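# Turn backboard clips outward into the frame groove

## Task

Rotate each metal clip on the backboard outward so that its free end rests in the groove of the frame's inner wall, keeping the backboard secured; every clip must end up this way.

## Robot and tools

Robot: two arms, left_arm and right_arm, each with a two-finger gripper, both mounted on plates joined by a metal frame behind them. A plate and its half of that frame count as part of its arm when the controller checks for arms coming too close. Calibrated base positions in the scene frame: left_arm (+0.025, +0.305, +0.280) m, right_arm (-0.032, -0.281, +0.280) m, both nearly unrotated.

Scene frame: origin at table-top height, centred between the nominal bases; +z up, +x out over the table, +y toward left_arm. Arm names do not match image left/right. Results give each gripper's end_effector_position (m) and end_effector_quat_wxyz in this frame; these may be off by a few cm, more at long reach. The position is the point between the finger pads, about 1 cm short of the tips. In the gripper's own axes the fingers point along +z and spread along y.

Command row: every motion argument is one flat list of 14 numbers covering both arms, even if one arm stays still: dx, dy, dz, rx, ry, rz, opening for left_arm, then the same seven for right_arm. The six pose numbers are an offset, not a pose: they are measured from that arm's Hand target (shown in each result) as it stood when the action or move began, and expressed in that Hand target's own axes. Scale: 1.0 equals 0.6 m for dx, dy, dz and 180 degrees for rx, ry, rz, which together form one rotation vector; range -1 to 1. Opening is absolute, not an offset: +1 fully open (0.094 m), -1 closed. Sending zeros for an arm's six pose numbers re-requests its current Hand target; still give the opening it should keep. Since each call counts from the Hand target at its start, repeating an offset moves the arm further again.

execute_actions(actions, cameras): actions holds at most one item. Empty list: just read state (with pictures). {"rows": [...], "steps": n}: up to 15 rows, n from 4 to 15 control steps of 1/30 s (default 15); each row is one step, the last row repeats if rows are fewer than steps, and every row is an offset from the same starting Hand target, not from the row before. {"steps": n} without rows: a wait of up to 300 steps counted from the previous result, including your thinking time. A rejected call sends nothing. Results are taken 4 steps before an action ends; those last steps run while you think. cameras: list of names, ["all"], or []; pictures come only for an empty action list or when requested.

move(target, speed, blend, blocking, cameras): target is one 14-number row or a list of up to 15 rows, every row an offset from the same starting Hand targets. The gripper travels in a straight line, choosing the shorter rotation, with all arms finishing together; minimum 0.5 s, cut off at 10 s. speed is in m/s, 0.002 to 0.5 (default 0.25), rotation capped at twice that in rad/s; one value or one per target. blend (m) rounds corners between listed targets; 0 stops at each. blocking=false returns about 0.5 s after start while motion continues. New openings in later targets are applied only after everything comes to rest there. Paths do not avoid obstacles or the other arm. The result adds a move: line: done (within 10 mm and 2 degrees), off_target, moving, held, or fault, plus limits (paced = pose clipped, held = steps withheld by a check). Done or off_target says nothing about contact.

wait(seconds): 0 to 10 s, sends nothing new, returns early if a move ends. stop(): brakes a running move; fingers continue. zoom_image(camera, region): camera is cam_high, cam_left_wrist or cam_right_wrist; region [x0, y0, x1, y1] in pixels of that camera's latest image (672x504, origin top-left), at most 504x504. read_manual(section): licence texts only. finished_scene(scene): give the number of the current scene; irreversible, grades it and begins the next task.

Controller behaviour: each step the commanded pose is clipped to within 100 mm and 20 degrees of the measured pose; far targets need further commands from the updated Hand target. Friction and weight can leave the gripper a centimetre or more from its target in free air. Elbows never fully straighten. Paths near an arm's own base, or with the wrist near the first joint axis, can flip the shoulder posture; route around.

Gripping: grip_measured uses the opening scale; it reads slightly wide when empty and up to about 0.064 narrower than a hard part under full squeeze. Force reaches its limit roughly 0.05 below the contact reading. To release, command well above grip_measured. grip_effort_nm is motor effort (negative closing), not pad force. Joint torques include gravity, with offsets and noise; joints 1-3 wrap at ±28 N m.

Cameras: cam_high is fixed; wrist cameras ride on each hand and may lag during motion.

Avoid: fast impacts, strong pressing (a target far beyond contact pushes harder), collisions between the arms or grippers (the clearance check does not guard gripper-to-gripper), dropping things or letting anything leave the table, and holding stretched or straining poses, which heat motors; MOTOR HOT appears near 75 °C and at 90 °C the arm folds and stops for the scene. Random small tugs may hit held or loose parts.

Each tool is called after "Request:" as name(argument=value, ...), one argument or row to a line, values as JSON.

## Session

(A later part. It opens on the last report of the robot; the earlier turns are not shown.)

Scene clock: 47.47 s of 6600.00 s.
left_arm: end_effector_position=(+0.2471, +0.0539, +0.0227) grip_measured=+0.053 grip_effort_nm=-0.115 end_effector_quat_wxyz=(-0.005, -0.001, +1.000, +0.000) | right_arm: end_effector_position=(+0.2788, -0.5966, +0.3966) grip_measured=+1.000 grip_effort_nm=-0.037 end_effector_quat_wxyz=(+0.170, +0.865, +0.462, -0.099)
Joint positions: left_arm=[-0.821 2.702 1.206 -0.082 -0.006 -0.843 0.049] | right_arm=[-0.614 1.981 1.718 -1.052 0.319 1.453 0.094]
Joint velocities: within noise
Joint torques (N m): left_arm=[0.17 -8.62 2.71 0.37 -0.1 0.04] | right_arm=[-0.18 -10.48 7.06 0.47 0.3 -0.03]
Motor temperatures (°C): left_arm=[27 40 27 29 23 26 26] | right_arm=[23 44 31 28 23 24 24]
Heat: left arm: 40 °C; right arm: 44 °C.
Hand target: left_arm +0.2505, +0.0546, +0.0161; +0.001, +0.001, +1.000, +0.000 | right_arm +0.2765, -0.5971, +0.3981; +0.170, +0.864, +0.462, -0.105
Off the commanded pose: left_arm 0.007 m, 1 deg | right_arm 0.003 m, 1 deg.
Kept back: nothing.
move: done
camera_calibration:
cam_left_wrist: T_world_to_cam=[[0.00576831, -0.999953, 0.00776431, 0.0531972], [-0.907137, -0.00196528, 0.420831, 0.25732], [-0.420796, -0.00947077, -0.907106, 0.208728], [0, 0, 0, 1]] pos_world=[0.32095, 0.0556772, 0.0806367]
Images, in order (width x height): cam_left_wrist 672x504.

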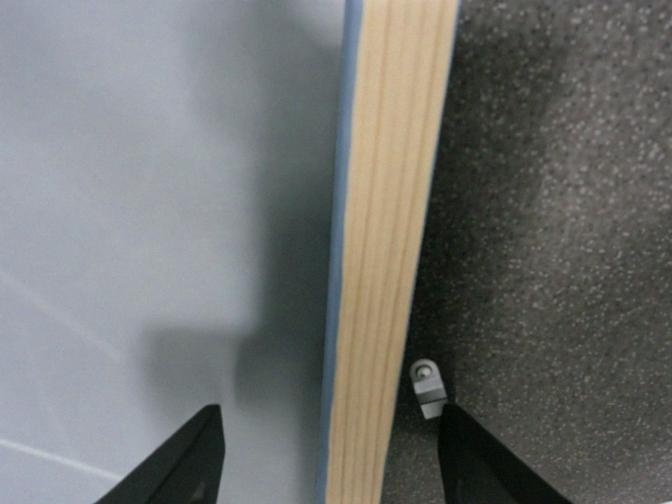

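Request:
move(
  target=[
    [-0.0062,-0.0045,-0.03,0,0,0,0.05,0,0,0,0,0,0,1],
    [-0.0062,-0.0045,0.0,0,0,0,0.05,0,0,0,0,0,0,1],
  ],
  speed=0.1,
  cameras=["cam_left_wrist"],
)

Request:
zoom_image(
  camera="cam_left_wrist",
  region=[180, 330, 480, 504],
)

Scene clock: 48.90 s of 6600.00 s.
left_arm: end_effector_position=(+0.2512, +0.0494, +0.0219) grip_measured=+0.053 grip_effort_nm=-0.115 end_effector_quat_wxyz=(-0.002, +0.000, +1.000, -0.003) | right_arm: end_effector_position=(+0.2788, -0.5966, +0.3966) grip_measured=+1.000 grip_effort_nm=-0.032 end_effector_quat_wxyz=(+0.170, +0.865, +0.462, -0.099)
Joint positions: left_arm=[-0.821 2.71 1.227 -0.087 -0.006 -0.841 0.049] | right_arm=[-0.614 1.981 1.718 -1.052 0.319 1.453 0.094]
Joint velocities: within noise
Joint torques (N m): left_arm=[0.39 -8.96 2.85 0.28 -0.1 0.03] | right_arm=[-0.01 -10.52 6.98 0.44 0.3 -0.02]
Motor temperatures (°C): left_arm=[27 39 27 29 23 26 26] | right_arm=[23 44 31 28 23 24 24]
Heat: left arm: 39 °C; right arm: 44 °C.
Hand target: left_arm +0.2542, +0.0520, +0.0160; +0.001, +0.001, +1.000, +0.000 | right_arm +0.2765, -0.5971, +0.3981; +0.170, +0.864, +0.462, -0.105
Off the commanded pose: left_arm 0.007 m, 1 deg | right_arm 0.003 m, 1 deg.
Kept back: nothing.
move: done
camera_calibration:
cam_left_wrist: T_world_to_cam=[[0.0031521, -0.999896, 0.0140596, 0.0491564], [-0.909481, 0.00297861, 0.415735, 0.261813], [-0.415734, -0.0140974, -0.909377, 0.208593], [0, 0, 0, 1]] pos_world=[0.324678, 0.0513121, 0.080154]
Images, in order (width x height): cam_left_wrist 672x504.

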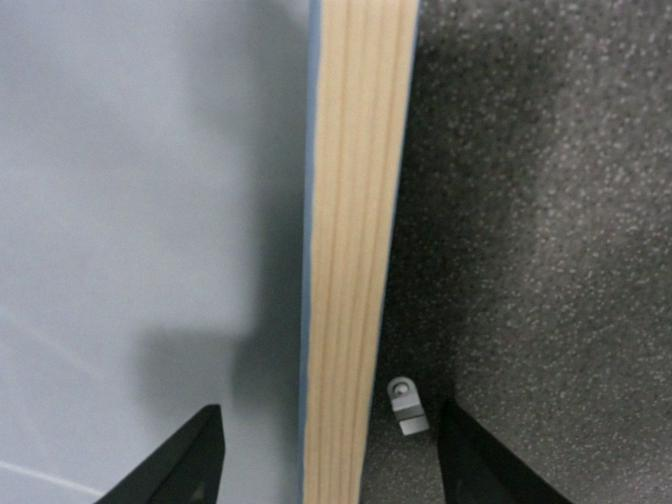

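Scaled by 1.680 from the camera's 672x504 image, which has a finer 960x720 frame.

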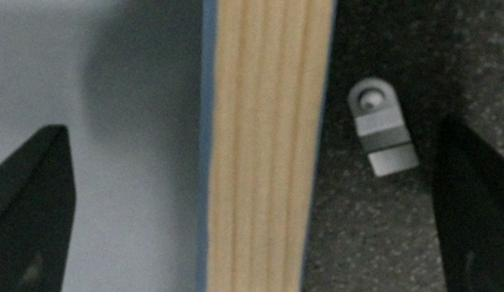

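Request:
execute_actions(
  actions=[
    {"rows":[[0,0,0,0,0,0,0.0,0,0,0,0,0,0,1],[0,0,0,0,0,0,-0.05,0,0,0,0,0,0,1],[0,0,0,0,0,0,-0.09,0,0,0,0,0,0,1],[0,0,0,0,0,0,-0.13,0,0,0,0,0,0,1],[0,0,0,0,0,0,-0.17,0,0,0,0,0,0,1],[0,0,0,0,0,0,-0.21,0,0,0,0,0,0,1],[0,0,0,0,0,0,-0.25,0,0,0,0,0,0,1],[0,0,0,0,0,0,-0.29,0,0,0,0,0,0,1],[0,0,0,0,0,0,-0.33,0,0,0,0,0,0,1],[0,0,0,0,0,0,-0.36,0,0,0,0,0,0,1],[0,0,0,0,0,0,-0.39,0,0,0,0,0,0,1],[0,0,0,0,0,0,-0.42,0,0,0,0,0,0,1],[0,0,0,0,0,0,-0.45,0,0,0,0,0,0,1]],"steps":15},
  ],
)

Request:
wait(
  seconds=0.3,
  cameras=["cam_left_wrist"],
)

Request:
zoom_image(
  camera="cam_left_wrist",
  region=[180, 330, 480, 504],
)

Scene clock: 49.67 s of 6600.00 s.
left_arm: end_effector_position=(+0.2532, +0.0457, +0.0223) grip_measured=-0.369 grip_effort_nm=-0.081 end_effector_quat_wxyz=(+0.000, +0.000, +1.000, -0.009) | right_arm: end_effector_position=(+0.2788, -0.5966, +0.3966) grip_measured=+1.000 grip_effort_nm=-0.032 end_effector_quat_wxyz=(+0.170, +0.865, +0.462, -0.099)
Joint positions: left_arm=[-0.821 2.71 1.231 -0.079 -0.002 -0.84 0.03] | right_arm=[-0.614 1.981 1.718 -1.052 0.319 1.453 0.094]
Joint velocities: left_arm=[-0.012 -0.002 0.002 -0.007 0.095 -0.051 -0.038] | right_arm=[within noise]
Joint torques (N m): left_arm=[0.39 -9.02 2.54 0.21 -0.3 0.04] | right_arm=[-0.01 -10.48 7.02 0.45 0.32 -0.04]
Motor temperatures (°C): left_arm=[27 39 27 29 23 26 26] | right_arm=[23 44 31 28 23 24 24]
Heat: left arm: 39 °C; right arm: 44 °C.
Hand target: left_arm +0.2542, +0.0519, +0.0160; +0.001, +0.001, +1.000, +0.000 | right_arm +0.2765, -0.5971, +0.3981; +0.170, +0.864, +0.462, -0.105
Steps of this call (1-12: nothing new was sent; 13-23: this action's first 11). Readings (end_effector_position of left_arm | right_arm):
13: (+0.2512, +0.0494, +0.0219) | (+0.2788, -0.5966, +0.3966)
14: (+0.2513, +0.0493, +0.0219) | (+0.2788, -0.5966, +0.3966)
16: (+0.2514, +0.0492, +0.0219) | (+0.2788, -0.5966, +0.3966)
20: (+0.2524, +0.0472, +0.0221) | (+0.2788, -0.5966, +0.3966)
23: the state above

Scene clock: 50.10 s of 6600.00 s.
left_arm: end_effector_position=(+0.2532, +0.0451, +0.0223) grip_measured=-0.446 grip_effort_nm=-0.188 end_effector_quat_wxyz=(+0.000, +0.003, +1.000, -0.011) | right_arm: end_effector_position=(+0.2788, -0.5966, +0.3966) grip_measured=+1.000 grip_effort_nm=-0.037 end_effector_quat_wxyz=(+0.170, +0.865, +0.462, -0.099)
Joint positions: left_arm=[-0.821 2.71 1.231 -0.077 0.001 -0.835 0.026] | right_arm=[-0.614 1.981 1.718 -1.052 0.319 1.453 0.094]
Joint velocities: within noise
Joint torques (N m): left_arm=[0.39 -9.03 2.5 0.21 -0.17 -0.02] | right_arm=[-0.14 -10.41 7.13 0.43 0.32 0.01]
Motor temperatures (°C): left_arm=[27 39 27 29 23 26 26] | right_arm=[23 44 31 28 23 24 24]
Heat: left arm: 39 °C; right arm: 44 °C.
Hand target: left_arm +0.2541, +0.0520, +0.0160; +0.001, +0.001, +1.000, +0.000 | right_arm +0.2765, -0.5971, +0.3981; +0.170, +0.864, +0.462, -0.105
Off the commanded pose: left_arm 0.009 m, 1 deg | right_arm 0.003 m, 1 deg.
Steps of this call (1-4: your previous action's last 4; 5-13: nothing new was sent). Readings (end_effector_position of left_arm | right_arm):
1: (+0.2532, +0.0455, +0.0223) | (+0.2788, -0.5966, +0.3966)
2: (+0.2532, +0.0450, +0.0223) | (+0.2788, -0.5966, +0.3966)
4: (+0.2532, +0.0451, +0.0223) | (+0.2788, -0.5966, +0.3966)
8: (+0.2532, +0.0451, +0.0223) | (+0.2788, -0.5966, +0.3966)
13: the state above
camera_calibration:
cam_left_wrist: T_world_to_cam=[[-0.00253198, -0.99958, 0.0288842, 0.0459811], [-0.911138, 0.0142091, 0.411856, 0.263469], [-0.412094, -0.0252747, -0.910791, 0.20936], [0, 0, 0, 1]] pos_world=[0.326449, 0.0475097, 0.0808443]
Images, in order (width x height): cam_left_wrist 672x504.

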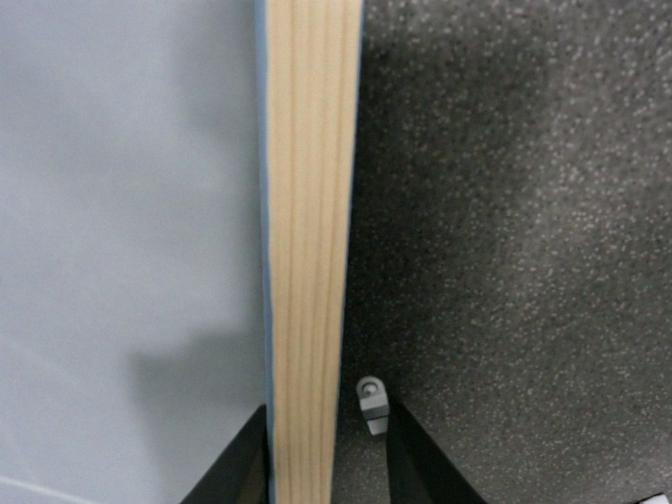

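Scaled by 1.680 from the camera's 672x504 image, which has a finer 960x720 frame.

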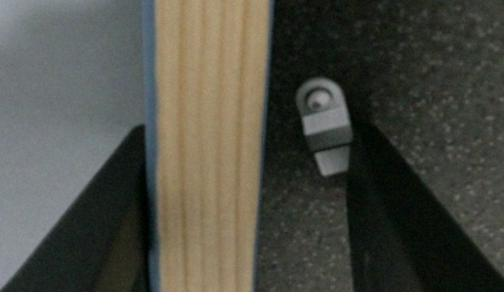

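Request:
execute_actions(
  actions=[
    {"rows":[[0,0,0,0,0,0,-0.48,0,0,0,0,0,0,1],[0,0,0,0,0,0,-0.51,0,0,0,0,0,0,1],[0,0,0,0,0,0,-0.54,0,0,0,0,0,0,1],[0,0,0,0,0,0,-0.57,0,0,0,0,0,0,1],[0,0,0,0,0,0,-0.6,0,0,0,0,0,0,1],[0,0,0,0,0,0,-0.62,0,0,0,0,0,0,1],[0,0,0,0,0,0,-0.64,0,0,0,0,0,0,1],[0,0,0,0,0,0,-0.66,0,0,0,0,0,0,1],[0,0,0,0,0,0,-0.68,0,0,0,0,0,0,1],[0,0,0,0,0,0,-0.7,0,0,0,0,0,0,1],[0,0,0,0,0,0,-0.72,0,0,0,0,0,0,1]],"steps":15},
  ],
)

Request:
wait(
  seconds=0.3,
  cameras=["cam_left_wrist"],
)

Request:
zoom_image(
  camera="cam_left_wrist",
  region=[180, 330, 480, 504],
)

Scene clock: 50.77 s of 6600.00 s.
left_arm: end_effector_position=(+0.2523, +0.0482, +0.0221) grip_measured=-0.706 grip_effort_nm=-0.173 end_effector_quat_wxyz=(-0.002, +0.004, +1.000, -0.005) | right_arm: end_effector_position=(+0.2788, -0.5966, +0.3966) grip_measured=+1.000 grip_effort_nm=-0.037 end_effector_quat_wxyz=(+0.170, +0.865, +0.462, -0.099)
Joint positions: left_arm=[-0.819 2.71 1.231 -0.089 -0.003 -0.832 0.014] | right_arm=[-0.614 1.981 1.718 -1.052 0.319 1.453 0.094]
Joint velocities: left_arm=[-0.012 0.007 -0.002 -0.066 -0.022 -0.11 -0.023] | right_arm=[within noise]
Joint torques (N m): left_arm=[0.27 -9.01 2.58 0.29 -0.09 -0.07] | right_arm=[-0.12 -10.44 6.83 0.43 0.27 -0.03]
Motor temperatures (°C): left_arm=[27 39 27 29 23 26 26] | right_arm=[23 44 31 28 23 24 24]
Heat: left arm: 39 °C; right arm: 44 °C.
Hand target: left_arm +0.2541, +0.0520, +0.0160; +0.001, +0.001, +1.000, +0.000 | right_arm +0.2765, -0.5971, +0.3981; +0.170, +0.864, +0.462, -0.105
Steps of this call (1-9: nothing new was sent; 10-20: this action's first 11). Readings (end_effector_position of left_arm | right_arm):
10: (+0.2531, +0.0454, +0.0223) | (+0.2788, -0.5966, +0.3966)
11: (+0.2530, +0.0456, +0.0223) | (+0.2788, -0.5966, +0.3966)
13: (+0.2527, +0.0462, +0.0223) | (+0.2788, -0.5966, +0.3966)
17: (+0.2525, +0.0477, +0.0222) | (+0.2788, -0.5966, +0.3966)
20: the state above

Scene clock: 51.20 s of 6600.00 s.
left_arm: end_effector_position=(+0.2525, +0.0484, +0.0221) grip_measured=-0.714 grip_effort_nm=-0.291 end_effector_quat_wxyz=(-0.002, +0.004, +1.000, -0.005) | right_arm: end_effector_position=(+0.2788, -0.5966, +0.3966) grip_measured=+1.000 grip_effort_nm=-0.037 end_effector_quat_wxyz=(+0.170, +0.865, +0.462, -0.099)
Joint positions: left_arm=[-0.819 2.71 1.231 -0.089 -0.005 -0.83 0.013] | right_arm=[-0.614 1.981 1.718 -1.052 0.319 1.453 0.094]
Joint velocities: within noise
Joint torques (N m): left_arm=[0.25 -9.02 2.52 0.3 -0.11 -0.07] | right_arm=[0.06 -10.44 6.99 0.4 0.29 -0.04]
Motor temperatures (°C): left_arm=[27 39 27 29 23 26 26] | right_arm=[23 44 31 28 23 24 24]
Heat: left arm: 39 °C; right arm: 44 °C.
Hand target: left_arm +0.2541, +0.0519, +0.0160; +0.001, +0.001, +1.000, +0.000 | right_arm +0.2765, -0.5971, +0.3981; +0.170, +0.864, +0.462, -0.105
Off the commanded pose: left_arm 0.007 m, 1 deg | right_arm 0.003 m, 1 deg.
Steps of this call (1-4: your previous action's last 4; 5-13: nothing new was sent). Readings (end_effector_position of left_arm | right_arm):
1: (+0.2524, +0.0483, +0.0221) | (+0.2788, -0.5966, +0.3966)
2: (+0.2525, +0.0484, +0.0221) | (+0.2788, -0.5966, +0.3966)
4: (+0.2525, +0.0484, +0.0221) | (+0.2788, -0.5966, +0.3966)
8: (+0.2525, +0.0484, +0.0221) | (+0.2788, -0.5966, +0.3966)
13: the state above
camera_calibration:
cam_left_wrist: T_world_to_cam=[[-0.00560161, -0.999843, 0.016807, 0.0502665], [-0.909607, 0.012077, 0.415295, 0.262462], [-0.415433, -0.0129614, -0.909532, 0.209203], [0, 0, 0, 1]] pos_world=[0.325928, 0.0498004, 0.0804327]
Images, in order (width x height): cam_left_wrist 672x504.

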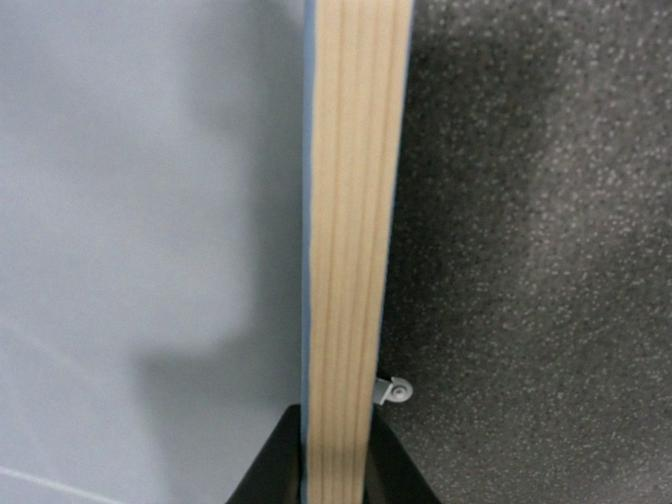

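Scaled by 1.680 from the camera's 672x504 image, which has a finer 960x720 frame.

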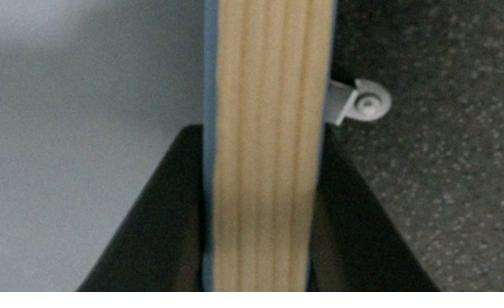

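Request:
move(
  target=[
    [0,0,0,0,0,0,-0.2,0,0,0,0,0,0,1],
    [0,0,-0.06,0,0,0,-0.2,0,0,0,0,0,0,1],
  ],
  speed=[0.1,0.15],
  cameras=["cam_left_wrist"],
)

Request:
zoom_image(
  camera="cam_left_wrist",
  region=[280, 250, 480, 450],
)

Scene clock: 52.97 s of 6600.00 s.
left_arm: end_effector_position=(+0.2522, +0.0491, +0.0456) grip_measured=-0.203 grip_effort_nm=0.164 end_effector_quat_wxyz=(-0.002, +0.004, +1.000, -0.005) | right_arm: end_effector_position=(+0.2788, -0.5966, +0.3966) grip_measured=+1.000 grip_effort_nm=-0.032 end_effector_quat_wxyz=(+0.170, +0.865, +0.462, -0.099)
Joint positions: left_arm=[-0.819 2.625 1.187 -0.129 -0.005 -0.83 0.037] | right_arm=[-0.614 1.981 1.718 -1.052 0.319 1.453 0.094]
Joint velocities: within noise
Joint torques (N m): left_arm=[0.12 -12.75 1.44 0.12 -0.11 -0.09] | right_arm=[-0.13 -10.5 6.97 0.42 0.29 -0.01]
Motor temperatures (°C): left_arm=[27 39 27 29 23 26 26] | right_arm=[23 44 31 28 23 24 24]
Heat: left arm: 39 °C; right arm: 44 °C.
Hand target: left_arm +0.2541, +0.0519, +0.0520; +0.001, +0.001, +1.000, +0.000 | right_arm +0.2765, -0.5971, +0.3981; +0.170, +0.864, +0.462, -0.105
Off the commanded pose: left_arm 0.007 m, 1 deg | right_arm 0.003 m, 1 deg.
Kept back: nothing.
move: done
camera_calibration:
cam_left_wrist: T_world_to_cam=[[-0.00560161, -0.999843, 0.016807, 0.0506076], [-0.909607, 0.012077, 0.415295, 0.252488], [-0.415433, -0.0129614, -0.909532, 0.230486], [0, 0, 0, 1]] pos_world=[0.325699, 0.0505378, 0.103927]
Images, in order (width x height): cam_left_wrist 672x504.

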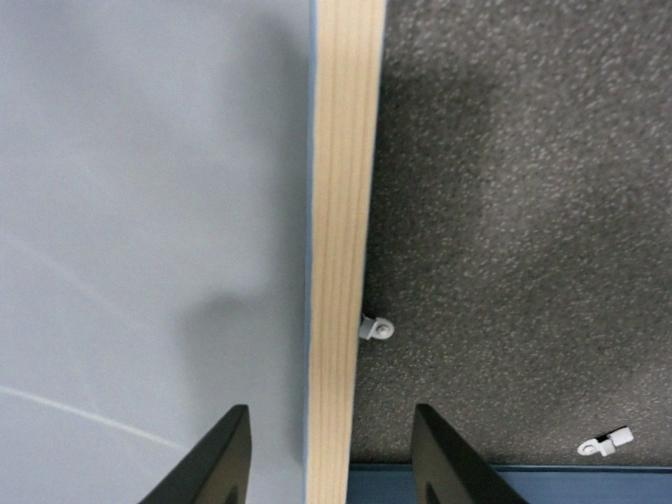

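Scaled by 2.520 from the camera's 672x504 image, which has a finer 960x720 frame.

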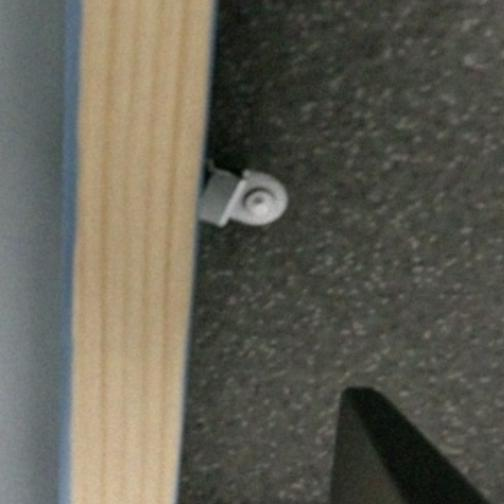

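Request:
move(
  target=[-0.1667,0,0.01,0,0,0,0.2,0,0,0,0,0,0,1],
  speed=0.25,
  cameras=["cam_left_wrist"],
)

Scene clock: 54.37 s of 6600.00 s.
left_arm: end_effector_position=(+0.3551, +0.0524, +0.0497) grip_measured=+0.197 grip_effort_nm=0.168 end_effector_quat_wxyz=(+0.003, -0.007, +1.000, -0.006) | right_arm: end_effector_position=(+0.2788, -0.5966, +0.3966) grip_measured=+1.000 grip_effort_nm=-0.042 end_effector_quat_wxyz=(+0.170, +0.865, +0.462, -0.099)
Joint positions: left_arm=[-0.63 2.739 1.564 -0.381 -0.008 -0.664 0.056] | right_arm=[-0.614 1.981 1.718 -1.052 0.319 1.453 0.094]
Joint velocities: within noise
Joint torques (N m): left_arm=[-0.62 -11.06 4.83 0.11 -0.07 0.04] | right_arm=[0.06 -10.56 6.93 0.45 0.28 0.01]
Motor temperatures (°C): left_arm=[27 39 27 29 23 26 26] | right_arm=[23 44 31 28 23 24 24]
Heat: left arm: 39 °C; right arm: 44 °C.
Hand target: left_arm +0.3541, +0.0518, +0.0462; +0.001, +0.001, +1.000, +0.000 | right_arm +0.2765, -0.5971, +0.3981; +0.170, +0.864, +0.462, -0.105
Off the commanded pose: left_arm 0.004 m, 1 deg | right_arm 0.003 m, 1 deg.
Kept back: nothing.
move: done
camera_calibration:
cam_left_wrist: T_world_to_cam=[[0.016501, -0.999668, 0.0197847, 0.0464189], [-0.913958, -0.00705598, 0.405747, 0.347355], [-0.405473, -0.0247776, -0.913771, 0.274285], [0, 0, 0, 1]] pos_world=[0.427917, 0.0556506, 0.108777]
Images, in order (width x height): cam_left_wrist 672x504.

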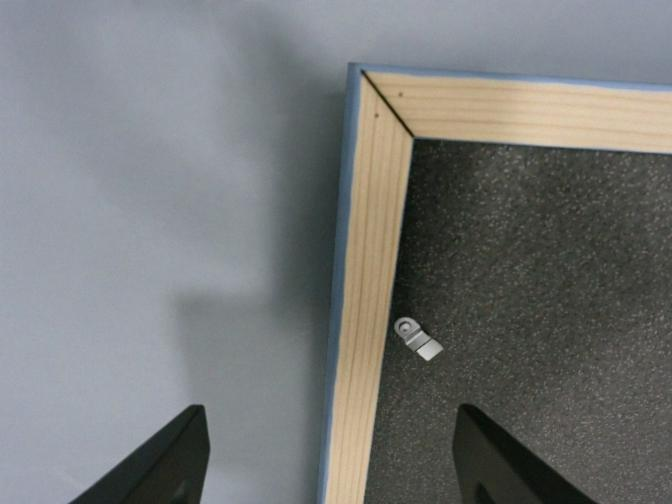

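Request:
move(
  target=[
    [0.001,-0.0063,0.0,0,0,0,0.2,0,0,0,0,0,0,1],
    [0.001,-0.0063,0.05,0,0,0,0.2,0,0,0,0,0,0,1],
  ],
  speed=0.12,
  cameras=["cam_left_wrist"],
)

Request:
zoom_image(
  camera="cam_left_wrist",
  region=[180, 330, 500, 504],
)

Scene clock: 55.43 s of 6600.00 s.
left_arm: end_effector_position=(+0.3542, +0.0482, +0.0234) grip_measured=+0.197 grip_effort_nm=0.164 end_effector_quat_wxyz=(-0.001, -0.003, +1.000, -0.004) | right_arm: end_effector_position=(+0.2788, -0.5966, +0.3966) grip_measured=+1.000 grip_effort_nm=-0.042 end_effector_quat_wxyz=(+0.170, +0.865, +0.462, -0.099)
Joint positions: left_arm=[-0.638 2.833 1.637 -0.37 -0.007 -0.663 0.056] | right_arm=[-0.614 1.981 1.718 -1.052 0.319 1.453 0.094]
Joint velocities: within noise
Joint torques (N m): left_arm=[-0.54 -10.62 4.33 0.28 -0.1 -0.02] | right_arm=[0.08 -10.52 6.87 0.41 0.27 -0.01]
Motor temperatures (°C): left_arm=[27 39 27 29 23 26 26] | right_arm=[23 44 31 28 23 24 24]
Heat: left arm: 39 °C; right arm: 44 °C.
Hand target: left_arm +0.3535, +0.0482, +0.0161; +0.001, +0.000, +1.000, +0.000 | right_arm +0.2765, -0.5971, +0.3981; +0.170, +0.864, +0.462, -0.105
Off the commanded pose: left_arm 0.007 m, 1 deg | right_arm 0.003 m, 1 deg.
Kept back: nothing.
move: done
camera_calibration:
cam_left_wrist: T_world_to_cam=[[0.00811216, -0.99986, 0.0146289, 0.0458337], [-0.91052, -0.00133795, 0.413464, 0.355486], [-0.413386, -0.016674, -0.910403, 0.25212], [0, 0, 0, 1]] pos_world=[0.427528, 0.0505068, 0.0818795]
Images, in order (width x height): cam_left_wrist 672x504.

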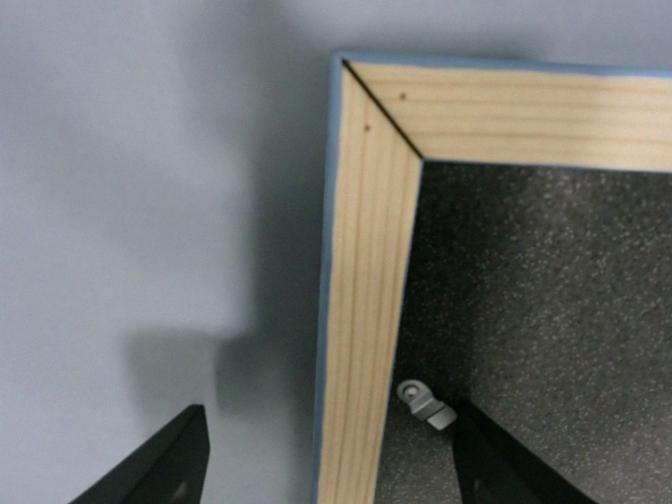

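Scaled by 1.575 from the camera's 672x504 image, which has a finer 960x720 frame.

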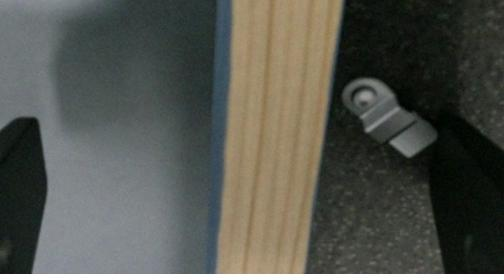

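Request:
move(
  target=[
    [0.004,0.0,-0.03,0,0,0,0.25,0,0,0,0,0,0,1],
    [0.004,0.0,0.0,0,0,0,0.25,0,0,0,0,0,0,1],
  ],
  speed=0.12,
  cameras=["cam_left_wrist"],
)

Request:
zoom_image(
  camera="cam_left_wrist",
  region=[180, 330, 500, 504],
)

Scene clock: 56.37 s of 6600.00 s.
left_arm: end_effector_position=(+0.3504, +0.0496, +0.0235) grip_measured=+0.247 grip_effort_nm=0.159 end_effector_quat_wxyz=(-0.004, -0.001, +1.000, -0.002) | right_arm: end_effector_position=(+0.2788, -0.5966, +0.3966) grip_measured=+1.000 grip_effort_nm=-0.032 end_effector_quat_wxyz=(+0.170, +0.865, +0.462, -0.099)
Joint positions: left_arm=[-0.641 2.828 1.624 -0.37 -0.006 -0.663 0.059] | right_arm=[-0.614 1.981 1.718 -1.052 0.319 1.453 0.094]
Joint velocities: within noise
Joint torques (N m): left_arm=[-0.62 -10.55 4.31 0.32 -0.08 -0.06] | right_arm=[-0.05 -10.55 6.94 0.43 0.27 0]
Motor temperatures (°C): left_arm=[27 39 27 29 23 26 26] | right_arm=[23 44 31 28 23 24 24]
Heat: left arm: 39 °C; right arm: 44 °C.
Hand target: left_arm +0.3512, +0.0480, +0.0162; +0.001, +0.001, +1.000, +0.000 | right_arm +0.2765, -0.5971, +0.3981; +0.170, +0.864, +0.462, -0.105
Off the commanded pose: left_arm 0.008 m, 1 deg | right_arm 0.003 m, 1 deg.
Kept back: nothing.
move: done
camera_calibration:
cam_left_wrist: T_world_to_cam=[[0.00541779, -0.99993, 0.0104747, 0.0483373], [-0.908053, -0.000532296, 0.418856, 0.350984], [-0.418821, -0.0117808, -0.907992, 0.25229], [0, 0, 0, 1]] pos_world=[0.424114, 0.0514929, 0.0815591]
Images, in order (width x height): cam_left_wrist 672x504.

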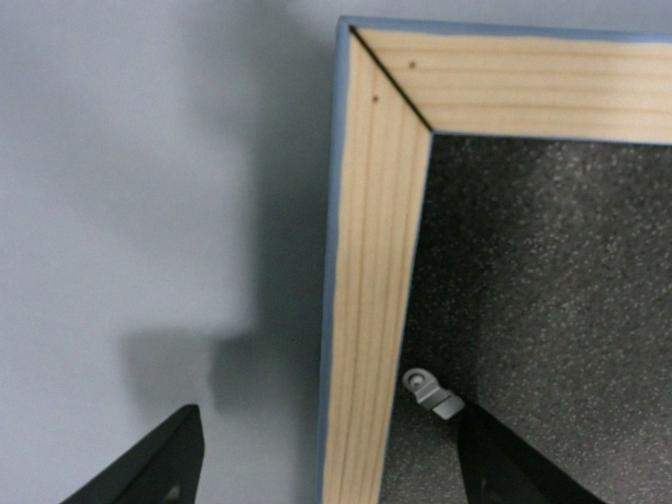

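Scaled by 1.575 from the camera's 672x504 image, which has a finer 960x720 frame.

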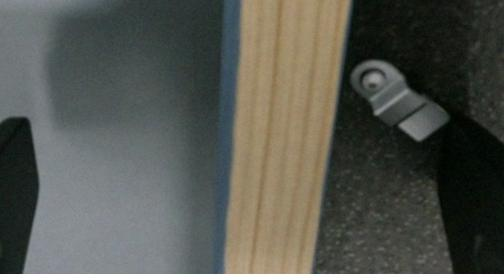

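Request:
move(
  target=[
    [-0.003,0.0,-0.03,0,0,0,0.25,0,0,0,0,0,0,1],
    [-0.003,0.0,0.0,0,0,0,0.25,0,0,0,0,0,0,1],
  ],
  speed=0.12,
  cameras=["cam_left_wrist"],
)

Request:
zoom_image(
  camera="cam_left_wrist",
  region=[180, 330, 500, 504],
)

Scene clock: 57.30 s of 6600.00 s.
left_arm: end_effector_position=(+0.3519, +0.0484, +0.0236) grip_measured=+0.247 grip_effort_nm=0.159 end_effector_quat_wxyz=(-0.002, -0.001, +1.000, -0.003) | right_arm: end_effector_position=(+0.2788, -0.5966, +0.3966) grip_measured=+1.000 grip_effort_nm=-0.037 end_effector_quat_wxyz=(+0.170, +0.865, +0.462, -0.099)
Joint positions: left_arm=[-0.641 2.83 1.63 -0.37 -0.006 -0.663 0.059] | right_arm=[-0.614 1.981 1.718 -1.052 0.319 1.453 0.094]
Joint velocities: within noise
Joint torques (N m): left_arm=[-0.38 -10.47 4.57 0.28 -0.09 -0.03] | right_arm=[-0.16 -10.41 6.95 0.45 0.3 -0.03]
Motor temperatures (°C): left_arm=[27 39 27 29 23 26 26] | right_arm=[23 44 31 28 23 24 24]
Heat: left arm: 39 °C; right arm: 44 °C.
Hand target: left_arm +0.3530, +0.0479, +0.0163; +0.001, +0.001, +1.000, +0.000 | right_arm +0.2765, -0.5971, +0.3981; +0.170, +0.864, +0.462, -0.105
Off the commanded pose: left_arm 0.007 m, 1 deg | right_arm 0.003 m, 1 deg.
Kept back: nothing.
move: done
camera_calibration:
cam_left_wrist: T_world_to_cam=[[0.0054349, -0.999903, 0.0128323, 0.0471046], [-0.90931, 0.000397822, 0.41612, 0.352774], [-0.416085, -0.0139301, -0.909219, 0.252133], [0, 0, 0, 1]] pos_world=[0.425434, 0.0504719, 0.0818436]
Images, in order (width x height): cam_left_wrist 672x504.

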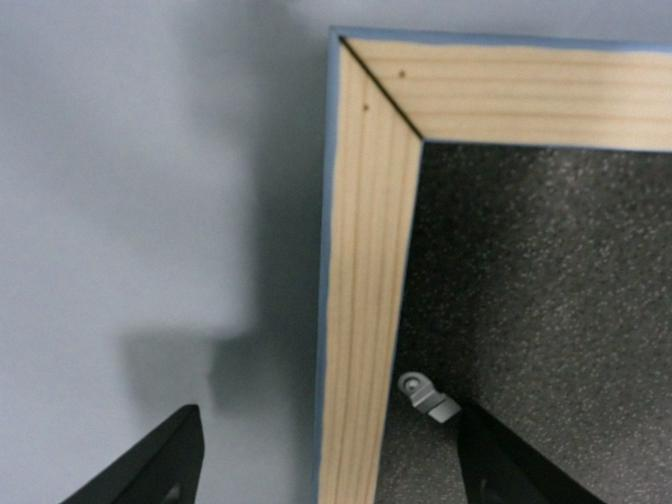

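Scaled by 1.575 from the camera's 672x504 image, which has a finer 960x720 frame.

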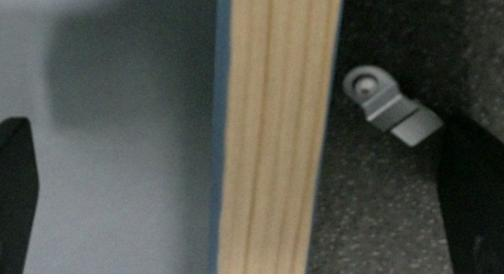

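Request:
execute_actions(
  actions=[
    {"rows":[[0,0,0,0,0,0,0.2,0,0,0,0,0,0,1],[0,0,0,0,0,0,0.15,0,0,0,0,0,0,1],[0,0,0,0,0,0,0.11,0,0,0,0,0,0,1],[0,0,0,0,0,0,0.07,0,0,0,0,0,0,1],[0,0,0,0,0,0,0.03,0,0,0,0,0,0,1],[0,0,0,0,0,0,-0.01,0,0,0,0,0,0,1],[0,0,0,0,0,0,-0.05,0,0,0,0,0,0,1],[0,0,0,0,0,0,-0.09,0,0,0,0,0,0,1],[0,0,0,0,0,0,-0.13,0,0,0,0,0,0,1],[0,0,0,0,0,0,-0.17,0,0,0,0,0,0,1],[0,0,0,0,0,0,-0.21,0,0,0,0,0,0,1],[0,0,0,0,0,0,-0.25,0,0,0,0,0,0,1]],"steps":15},
  ],
)

Request:
wait(
  seconds=0.3,
  cameras=["cam_left_wrist"],
)

Request:
zoom_image(
  camera="cam_left_wrist",
  region=[180, 330, 500, 504],
)

Scene clock: 57.97 s of 6600.00 s.
left_arm: end_effector_position=(+0.3533, +0.0441, +0.0233) grip_measured=-0.184 grip_effort_nm=-0.066 end_effector_quat_wxyz=(+0.001, +0.001, +1.000, -0.009) | right_arm: end_effector_position=(+0.2788, -0.5966, +0.3966) grip_measured=+1.000 grip_effort_nm=-0.032 end_effector_quat_wxyz=(+0.170, +0.865, +0.462, -0.099)
Joint positions: left_arm=[-0.645 2.832 1.634 -0.359 -0.001 -0.663 0.038] | right_arm=[-0.614 1.981 1.718 -1.052 0.319 1.453 0.094]
Joint velocities: left_arm=[0.012 0.002 0.002 0.037 0.007 -0.051 -0.051] | right_arm=[within noise]
Joint torques (N m): left_arm=[-0.1 -10.69 4.29 0.2 -0.18 -0.04] | right_arm=[0.05 -10.61 7.06 0.46 0.3 -0.06]
Motor temperatures (°C): left_arm=[27 39 27 29 23 26 26] | right_arm=[23 44 31 28 23 24 24]
Heat: left arm: 39 °C; right arm: 44 °C.
Hand target: left_arm +0.3529, +0.0480, +0.0161; +0.001, +0.001, +1.000, +0.000 | right_arm +0.2765, -0.5971, +0.3981; +0.170, +0.864, +0.462, -0.105
Steps of this call (1-9: nothing new was sent; 10-20: this action's first 11). Readings (end_effector_position of left_arm | right_arm):
10: (+0.3519, +0.0484, +0.0236) | (+0.2788, -0.5966, +0.3966)
11: (+0.3521, +0.0483, +0.0236) | (+0.2788, -0.5966, +0.3966)
13: (+0.3525, +0.0475, +0.0236) | (+0.2788, -0.5966, +0.3966)
17: (+0.3536, +0.0454, +0.0235) | (+0.2788, -0.5966, +0.3966)
20: the state above

Scene clock: 58.40 s of 6600.00 s.
left_arm: end_effector_position=(+0.3533, +0.0440, +0.0233) grip_measured=-0.247 grip_effort_nm=-0.134 end_effector_quat_wxyz=(+0.001, +0.001, +1.000, -0.009) | right_arm: end_effector_position=(+0.2788, -0.5966, +0.3966) grip_measured=+1.000 grip_effort_nm=-0.037 end_effector_quat_wxyz=(+0.170, +0.865, +0.462, -0.099)
Joint positions: left_arm=[-0.645 2.832 1.634 -0.359 0 -0.663 0.035] | right_arm=[-0.614 1.981 1.718 -1.052 0.319 1.453 0.094]
Joint velocities: within noise
Joint torques (N m): left_arm=[-0.12 -10.69 4.27 0.21 -0.16 -0.04] | right_arm=[-0.09 -10.54 6.99 0.48 0.32 -0.03]
Motor temperatures (°C): left_arm=[27 39 27 29 23 26 26] | right_arm=[23 44 31 28 23 24 24]
Heat: left arm: 39 °C; right arm: 44 °C.
Hand target: left_arm +0.3529, +0.0481, +0.0161; +0.001, +0.001, +1.000, +0.000 | right_arm +0.2765, -0.5971, +0.3981; +0.170, +0.864, +0.462, -0.105
Off the commanded pose: left_arm 0.008 m, 1 deg | right_arm 0.003 m, 1 deg.
Steps of this call (1-4: your previous action's last 4; 5-13: nothing new was sent). Readings (end_effector_position of left_arm | right_arm):
1: (+0.3533, +0.0440, +0.0233) | (+0.2788, -0.5966, +0.3966)
2: (+0.3533, +0.0440, +0.0233) | (+0.2788, -0.5966, +0.3966)
4: (+0.3533, +0.0440, +0.0233) | (+0.2788, -0.5966, +0.3966)
8: (+0.3533, +0.0440, +0.0233) | (+0.2788, -0.5966, +0.3966)
13: the state above
camera_calibration:
cam_left_wrist: T_world_to_cam=[[0.00163426, -0.999669, 0.025681, 0.0436723], [-0.91198, 0.00904527, 0.410135, 0.354809], [-0.410232, -0.0240908, -0.911663, 0.250843], [0, 0, 0, 1]] pos_world=[0.426411, 0.0464915, 0.082043]
Images, in order (width x height): cam_left_wrist 672x504.

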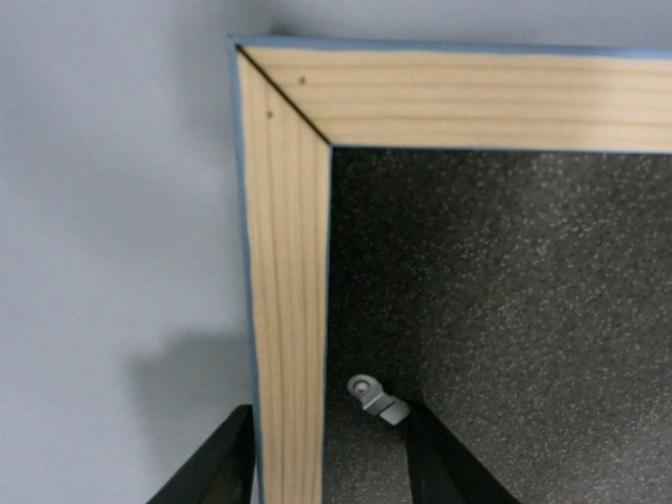

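Scaled by 1.575 from the camera's 672x504 image, which has a finer 960x720 frame.

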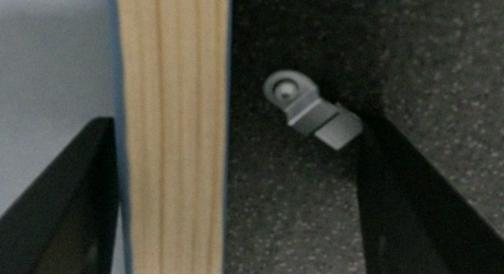

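Request:
execute_actions(
  actions=[
    {"rows":[[0,0,0,0,0,0,-0.28,0,0,0,0,0,0,1],[0,0,0,0,0,0,-0.31,0,0,0,0,0,0,1],[0,0,0,0,0,0,-0.34,0,0,0,0,0,0,1],[0,0,0,0,0,0,-0.37,0,0,0,0,0,0,1],[0,0,0,0,0,0,-0.4,0,0,0,0,0,0,1],[0,0,0,0,0,0,-0.43,0,0,0,0,0,0,1],[0,0,0,0,0,0,-0.46,0,0,0,0,0,0,1],[0,0,0,0,0,0,-0.48,0,0,0,0,0,0,1]],"steps":15},
  ],
)

Request:
wait(
  seconds=0.3,
  cameras=["cam_left_wrist"],
)

Request:
zoom_image(
  camera="cam_left_wrist",
  region=[180, 330, 500, 504],
)

Scene clock: 59.00 s of 6600.00 s.
left_arm: end_effector_position=(+0.3522, +0.0458, +0.0233) grip_measured=-0.476 grip_effort_nm=-0.188 end_effector_quat_wxyz=(-0.001, +0.000, +1.000, -0.006) | right_arm: end_effector_position=(+0.2788, -0.5966, +0.3966) grip_measured=+1.000 grip_effort_nm=-0.042 end_effector_quat_wxyz=(+0.170, +0.865, +0.462, -0.099)
Joint positions: left_arm=[-0.644 2.832 1.634 -0.367 -0.003 -0.663 0.025] | right_arm=[-0.614 1.981 1.718 -1.052 0.319 1.453 0.094]
Joint velocities: within noise
Joint torques (N m): left_arm=[-0.16 -10.65 4.29 0.26 -0.13 -0.04] | right_arm=[0.03 -10.47 6.91 0.46 0.29 -0.04]
Motor temperatures (°C): left_arm=[27 39 27 29 23 26 26] | right_arm=[23 44 31 28 23 24 24]
Heat: left arm: 39 °C; right arm: 44 °C.
Hand target: left_arm +0.3530, +0.0480, +0.0161; +0.001, +0.001, +1.000, +0.000 | right_arm +0.2765, -0.5971, +0.3981; +0.170, +0.864, +0.462, -0.105
Steps of this call (1-7: nothing new was sent; 8-18: this action's first 11). Readings (end_effector_position of left_arm | right_arm):
8: (+0.3533, +0.0438, +0.0233) | (+0.2788, -0.5966, +0.3966)
9: (+0.3533, +0.0437, +0.0233) | (+0.2788, -0.5966, +0.3966)
11: (+0.3532, +0.0440, +0.0233) | (+0.2788, -0.5966, +0.3966)
15: (+0.3521, +0.0455, +0.0233) | (+0.2788, -0.5966, +0.3966)
18: the state above

Scene clock: 59.43 s of 6600.00 s.
left_arm: end_effector_position=(+0.3522, +0.0458, +0.0233) grip_measured=-0.476 grip_effort_nm=-0.193 end_effector_quat_wxyz=(-0.001, +0.000, +1.000, -0.006) | right_arm: end_effector_position=(+0.2788, -0.5966, +0.3966) grip_measured=+1.000 grip_effort_nm=-0.037 end_effector_quat_wxyz=(+0.170, +0.865, +0.462, -0.099)
Joint positions: left_arm=[-0.644 2.832 1.634 -0.367 -0.003 -0.663 0.025] | right_arm=[-0.614 1.981 1.718 -1.052 0.319 1.453 0.094]
Joint velocities: within noise
Joint torques (N m): left_arm=[-0.14 -10.67 4.29 0.27 -0.13 -0.03] | right_arm=[-0.2 -10.56 6.86 0.45 0.29 -0.04]
Motor temperatures (°C): left_arm=[27 39 27 29 23 26 26] | right_arm=[23 44 31 28 23 24 24]
Heat: left arm: 39 °C; right arm: 44 °C.
Hand target: left_arm +0.3530, +0.0480, +0.0161; +0.001, +0.001, +1.000, +0.000 | right_arm +0.2765, -0.5971, +0.3981; +0.170, +0.864, +0.462, -0.105
Off the commanded pose: left_arm 0.008 m, 1 deg | right_arm 0.003 m, 1 deg.
Steps of this call (1-4: your previous action's last 4; 5-13: nothing new was sent). Readings (end_effector_position of left_arm | right_arm):
1: (+0.3522, +0.0458, +0.0233) | (+0.2788, -0.5966, +0.3966)
2: (+0.3522, +0.0458, +0.0233) | (+0.2788, -0.5966, +0.3966)
4: (+0.3522, +0.0458, +0.0233) | (+0.2788, -0.5966, +0.3966)
8: (+0.3522, +0.0458, +0.0233) | (+0.2788, -0.5966, +0.3966)
13: the state above
camera_calibration:
cam_left_wrist: T_world_to_cam=[[0.00241457, -0.999824, 0.0186247, 0.0454256], [-0.91006, 0.00552239, 0.414439, 0.353204], [-0.414469, -0.0179503, -0.909886, 0.251591], [0, 0, 0, 1]] pos_world=[0.425604, 0.0479832, 0.0816911]
Images, in order (width x height): cam_left_wrist 672x504.

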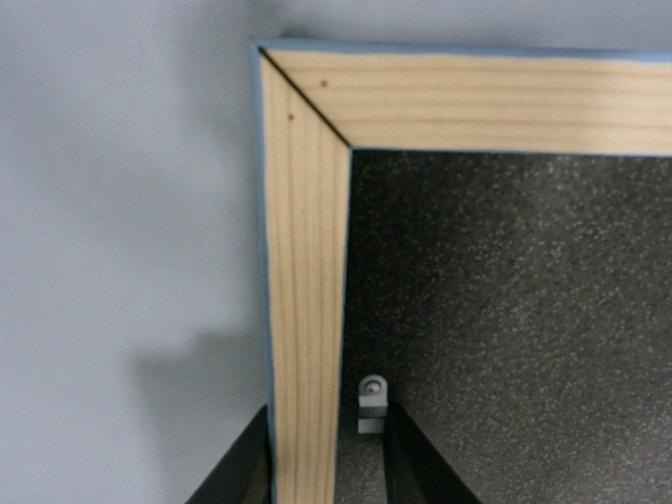

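Scaled by 1.575 from the camera's 672x504 image, which has a finer 960x720 frame.

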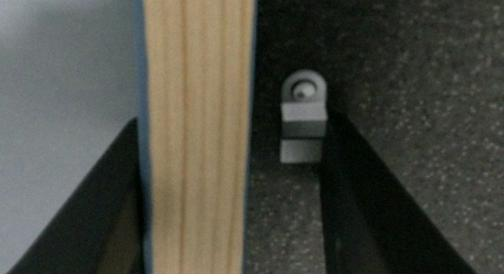

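Parallel now; continuing the squeeze.

Request:
execute_actions(
  actions=[
    {"rows":[[0,0,0,0,0,0,-0.5,0,0,0,0,0,0,1],[0,0,0,0,0,0,-0.53,0,0,0,0,0,0,1],[0,0,0,0,0,0,-0.56,0,0,0,0,0,0,1],[0,0,0,0,0,0,-0.59,0,0,0,0,0,0,1],[0,0,0,0,0,0,-0.62,0,0,0,0,0,0,1],[0,0,0,0,0,0,-0.64,0,0,0,0,0,0,1],[0,0,0,0,0,0,-0.66,0,0,0,0,0,0,1],[0,0,0,0,0,0,-0.68,0,0,0,0,0,0,1],[0,0,0,0,0,0,-0.7,0,0,0,0,0,0,1],[0,0,0,0,0,0,-0.73,0,0,0,0,0,0,1]],"steps":15},
  ],
)

Request:
wait(
  seconds=0.3,
  cameras=["cam_left_wrist"],
)

Request:
zoom_image(
  camera="cam_left_wrist",
  region=[180, 330, 500, 504],
)

Scene clock: 60.03 s of 6600.00 s.
left_arm: end_effector_position=(+0.3514, +0.0509, +0.0233) grip_measured=-0.721 grip_effort_nm=-0.364 end_effector_quat_wxyz=(-0.003, +0.001, +1.000, +0.005) | right_arm: end_effector_position=(+0.2788, -0.5966, +0.3966) grip_measured=+1.000 grip_effort_nm=-0.037 end_effector_quat_wxyz=(+0.170, +0.865, +0.462, -0.099)
Joint positions: left_arm=[-0.642 2.832 1.634 -0.381 -0.018 -0.661 0.013] | right_arm=[-0.614 1.981 1.718 -1.052 0.319 1.453 0.094]
Joint velocities: left_arm=[-0.017 -0.032 0.002 -0.022 -0.022 0.066 -0.005] | right_arm=[within noise]
Joint torques (N m): left_arm=[-0.23 -10.65 4.25 0.37 0.04 -0.12] | right_arm=[-0.08 -10.51 6.95 0.41 0.29 0.01]
Motor temperatures (°C): left_arm=[27 39 27 29 23 26 26] | right_arm=[23 44 31 28 23 24 24]
Heat: left arm: 39 °C; right arm: 44 °C.
Hand target: left_arm +0.3529, +0.0481, +0.0161; +0.001, +0.001, +1.000, +0.000 | right_arm +0.2765, -0.5971, +0.3981; +0.170, +0.864, +0.462, -0.105
Steps of this call (1-7: nothing new was sent; 8-18: this action's first 11). Readings (end_effector_position of left_arm | right_arm):
8: (+0.3521, +0.0460, +0.0233) | (+0.2788, -0.5966, +0.3966)
9: (+0.3519, +0.0462, +0.0233) | (+0.2788, -0.5966, +0.3966)
11: (+0.3516, +0.0474, +0.0233) | (+0.2788, -0.5966, +0.3966)
15: (+0.3514, +0.0496, +0.0233) | (+0.2788, -0.5966, +0.3966)
18: the state above

Scene clock: 60.47 s of 6600.00 s.
left_arm: end_effector_position=(+0.3515, +0.0509, +0.0233) grip_measured=-0.722 grip_effort_nm=-0.388 end_effector_quat_wxyz=(-0.002, +0.003, +1.000, +0.005) | right_arm: end_effector_position=(+0.2788, -0.5966, +0.3966) grip_measured=+1.000 grip_effort_nm=-0.037 end_effector_quat_wxyz=(+0.170, +0.865, +0.462, -0.099)
Joint positions: left_arm=[-0.642 2.832 1.634 -0.381 -0.019 -0.657 0.013] | right_arm=[-0.614 1.981 1.718 -1.052 0.319 1.453 0.094]
Joint velocities: within noise
Joint torques (N m): left_arm=[-0.27 -10.66 4.25 0.37 0.03 -0.09] | right_arm=[-0.25 -10.55 6.87 0.45 0.29 0]
Motor temperatures (°C): left_arm=[27 39 27 29 23 26 26] | right_arm=[23 44 31 28 23 24 24]
Heat: left arm: 39 °C; right arm: 44 °C.
Hand target: left_arm +0.3529, +0.0481, +0.0161; +0.001, +0.000, +1.000, +0.000 | right_arm +0.2765, -0.5971, +0.3981; +0.170, +0.864, +0.462, -0.105
Off the commanded pose: left_arm 0.008 m, 1 deg | right_arm 0.003 m, 1 deg.
Steps of this call (1-4: your previous action's last 4; 5-13: nothing new was sent). Readings (end_effector_position of left_arm | right_arm):
1: (+0.3515, +0.0509, +0.0233) | (+0.2788, -0.5966, +0.3966)
2: (+0.3515, +0.0509, +0.0233) | (+0.2788, -0.5966, +0.3966)
4: (+0.3515, +0.0509, +0.0233) | (+0.2788, -0.5966, +0.3966)
8: (+0.3515, +0.0509, +0.0233) | (+0.2788, -0.5966, +0.3966)
13: the state above
camera_calibration:
cam_left_wrist: T_world_to_cam=[[-0.00238968, -0.999993, -0.00285072, 0.0527267], [-0.909167, 0.000985498, 0.41643, 0.352399], [-0.416424, 0.00358691, -0.909164, 0.250953], [0, 0, 0, 1]] pos_world=[0.425019, 0.0514789, 0.0815584]
Images, in order (width x height): cam_left_wrist 672x504.

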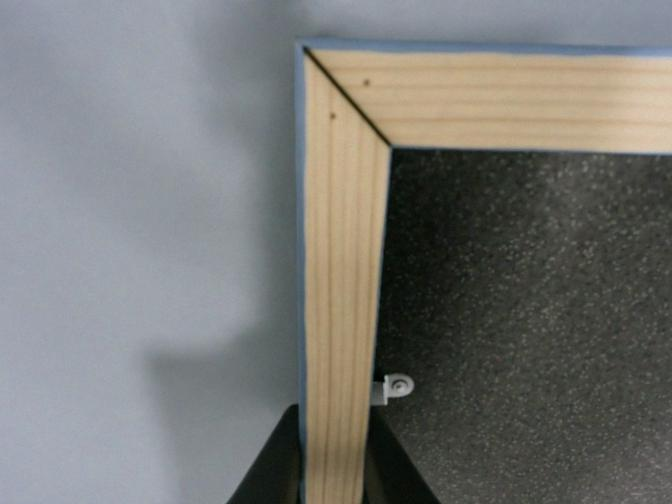

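Scaled by 1.575 from the camera's 672x504 image, which has a finer 960x720 frame.

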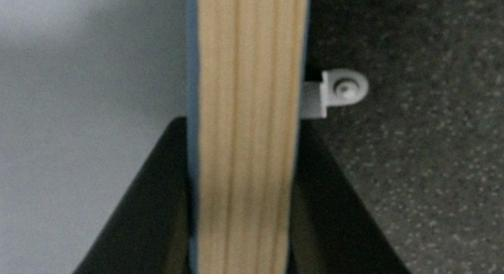

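Request:
move(
  target=[
    [0,0,0,0,0,0,-0.4,0,0,0,0,0,0,1],
    [0,0,-0.06,0,0,0,-0.4,0,0,0,0,0,0,1],
    [-0.0743,-0.1317,-0.06,0,0,0,-0.6,0,0,0,0,0,0,1],
  ],
  speed=[0.1,0.15,0.3],
  cameras=["cam_left_wrist"],
)

Scene clock: 64.27 s of 6600.00 s.
left_arm: end_effector_position=(+0.3960, -0.0316, +0.0545) grip_measured=-0.597 grip_effort_nm=-0.120 end_effector_quat_wxyz=(+0.003, +0.006, +1.000, -0.001) | right_arm: end_effector_position=(+0.2788, -0.5966, +0.3966) grip_measured=+1.000 grip_effort_nm=-0.037 end_effector_quat_wxyz=(+0.170, +0.865, +0.462, -0.099)
Joint positions: left_arm=[-0.717 3.019 2.25 -0.795 -0.016 -0.725 0.019] | right_arm=[-0.614 1.981 1.718 -1.052 0.319 1.453 0.094]
Joint velocities: within noise
Joint torques (N m): left_arm=[-0.01 -13.29 6.63 0.1 0.01 -0.11] | right_arm=[-0.05 -10.51 6.97 0.44 0.28 -0.03]
Motor temperatures (°C): left_arm=[27 39 27 29 23 26 26] | right_arm=[23 44 31 28 23 24 24]
Heat: left arm: 39 °C; right arm: 44 °C.
Hand target: left_arm +0.3974, -0.0312, +0.0523; +0.001, +0.001, +1.000, +0.000 | right_arm +0.2765, -0.5971, +0.3981; +0.170, +0.864, +0.462, -0.105
Off the commanded pose: left_arm 0.003 m, 1 deg | right_arm 0.003 m, 1 deg.
Kept back: nothing.
move: done
camera_calibration:
cam_left_wrist: T_world_to_cam=[[-0.00945192, -0.999908, 0.00972054, -0.0274729], [-0.91363, 0.0125867, 0.406351, 0.382674], [-0.406436, -0.00504019, -0.913665, 0.29417], [0, 0, 0, 1]] pos_world=[0.468924, -0.0308043, 0.11354]
Images, in order (width x height): cam_left_wrist 672x504.

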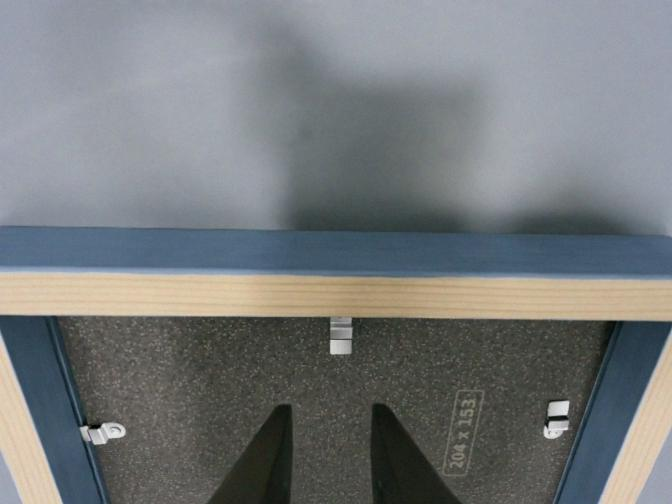

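Request:
move(
  target=[0.004,-0.0055,0.0605,0,0,0,-0.6,0,0,0,0,0,0,1],
  speed=0.12,
  cameras=["cam_left_wrist"],
)

Request:
zoom_image(
  camera="cam_left_wrist",
  region=[240, 330, 440, 504],
)

Scene clock: 65.37 s of 6600.00 s.
left_arm: end_effector_position=(+0.3972, -0.0332, +0.0262) grip_measured=-0.597 grip_effort_nm=-0.115 end_effector_quat_wxyz=(+0.007, +0.003, +1.000, -0.005) | right_arm: end_effector_position=(+0.2788, -0.5966, +0.3966) grip_measured=+1.000 grip_effort_nm=-0.037 end_effector_quat_wxyz=(+0.170, +0.865, +0.462, -0.099)
Joint positions: left_arm=[-0.717 3.11 2.321 -0.764 -0.016 -0.731 0.019] | right_arm=[-0.614 1.981 1.718 -1.052 0.319 1.453 0.094]
Joint velocities: within noise
Joint torques (N m): left_arm=[-0.55 -12.71 4.96 0.42 0.01 -0.13] | right_arm=[0.01 -10.39 6.95 0.43 0.29 0]
Motor temperatures (°C): left_arm=[27 40 27 29 23 26 26] | right_arm=[23 44 31 28 23 24 24]
Heat: left arm: 40 °C; right arm: 44 °C.
Hand target: left_arm +0.3950, -0.0343, +0.0159; +0.001, +0.001, +1.000, +0.000 | right_arm +0.2765, -0.5971, +0.3981; +0.170, +0.864, +0.462, -0.105
Off the commanded pose: left_arm 0.011 m, 1 deg | right_arm 0.003 m, 1 deg.
joint sent to its limit (left arm) — joint 2 (shoulder), upper limit.
Kept back: nothing.
move: off_target (left_arm)
camera_calibration:
cam_left_wrist: T_world_to_cam=[[-0.00292588, -0.999853, 0.0169167, -0.031548], [-0.916872, 0.00943502, 0.399071, 0.396611], [-0.399172, -0.0143428, -0.916764, 0.26571], [0, 0, 0, 1]] pos_world=[0.469613, -0.0314744, 0.085851]
Images, in order (width x height): cam_left_wrist 672x504.

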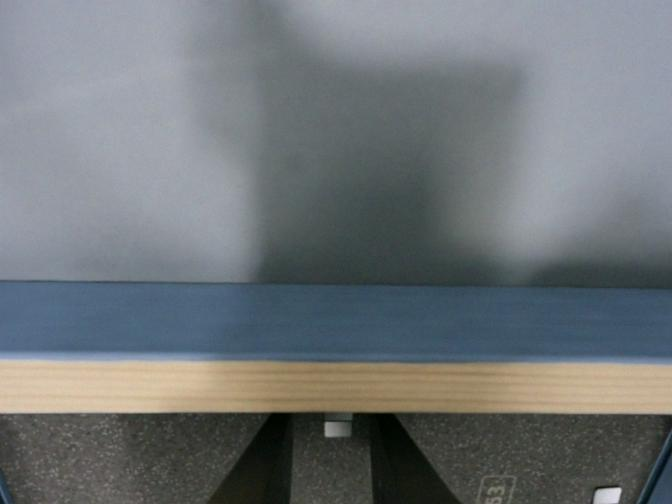

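Scaled by 2.520 from the camera's 672x504 image, which has a finer 960x720 frame.

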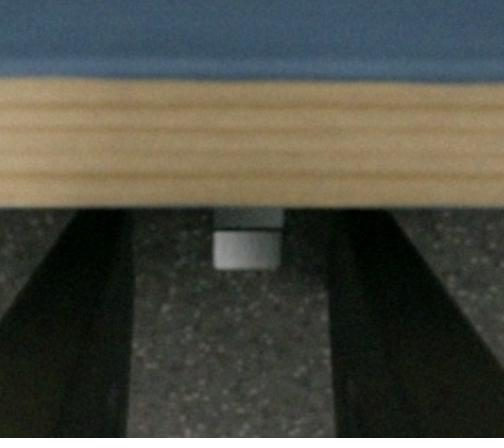

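Request:
move(
  target=[
    [0,0,-0.08,0,0,0,-0.3,0,0,0,0,0,0,1],
    [0.1417,0.1438,-0.08,0,0,0,-0.3,0,0,0,0,0,0,1],
    [0.1417,0.1438,-0.005,0,0,0,-0.3,0,0,0,0,0,0,1],
  ],
  speed=[0.2,0.3,0.12],
  cameras=["cam_left_wrist"],
)

Scene clock: 67.73 s of 6600.00 s.
left_arm: end_effector_position=(+0.3061, +0.0530, +0.0234) grip_measured=-0.303 grip_effort_nm=0.159 end_effector_quat_wxyz=(-0.003, -0.001, +1.000, +0.003) | right_arm: end_effector_position=(+0.2788, -0.5966, +0.3966) grip_measured=+1.000 grip_effort_nm=-0.037 end_effector_quat_wxyz=(+0.170, +0.865, +0.462, -0.099)
Joint positions: left_arm=[-0.71 2.76 1.423 -0.242 -0.014 -0.732 0.033] | right_arm=[-0.614 1.981 1.718 -1.052 0.319 1.453 0.094]
Joint velocities: within noise
Joint torques (N m): left_arm=[0.23 -10.26 3.64 0.3 -0.01 0.03] | right_arm=[0.17 -10.39 6.95 0.46 0.31 -0.03]
Motor temperatures (°C): left_arm=[27 40 27 29 23 26 26] | right_arm=[23 44 31 28 23 24 24]
Heat: left arm: 40 °C; right arm: 44 °C.
Hand target: left_arm +0.3102, +0.0520, +0.0188; +0.001, +0.001, +1.000, +0.000 | right_arm +0.2765, -0.5971, +0.3981; +0.170, +0.864, +0.462, -0.105
Off the commanded pose: left_arm 0.006 m, 1 deg | right_arm 0.003 m, 1 deg.
Kept back: nothing.
move: done
camera_calibration:
cam_left_wrist: T_world_to_cam=[[0.00490312, -0.999988, 0.000879366, 0.0523322], [-0.908467, -0.00408685, 0.417936, 0.3111], [-0.417927, -0.00284806, -0.908476, 0.232877], [0, 0, 0, 1]] pos_world=[0.379694, 0.0542662, 0.0814973]
Images, in order (width x height): cam_left_wrist 672x504.

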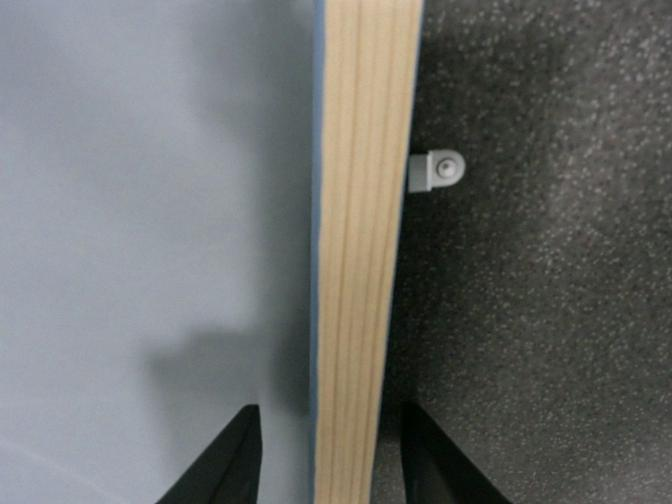

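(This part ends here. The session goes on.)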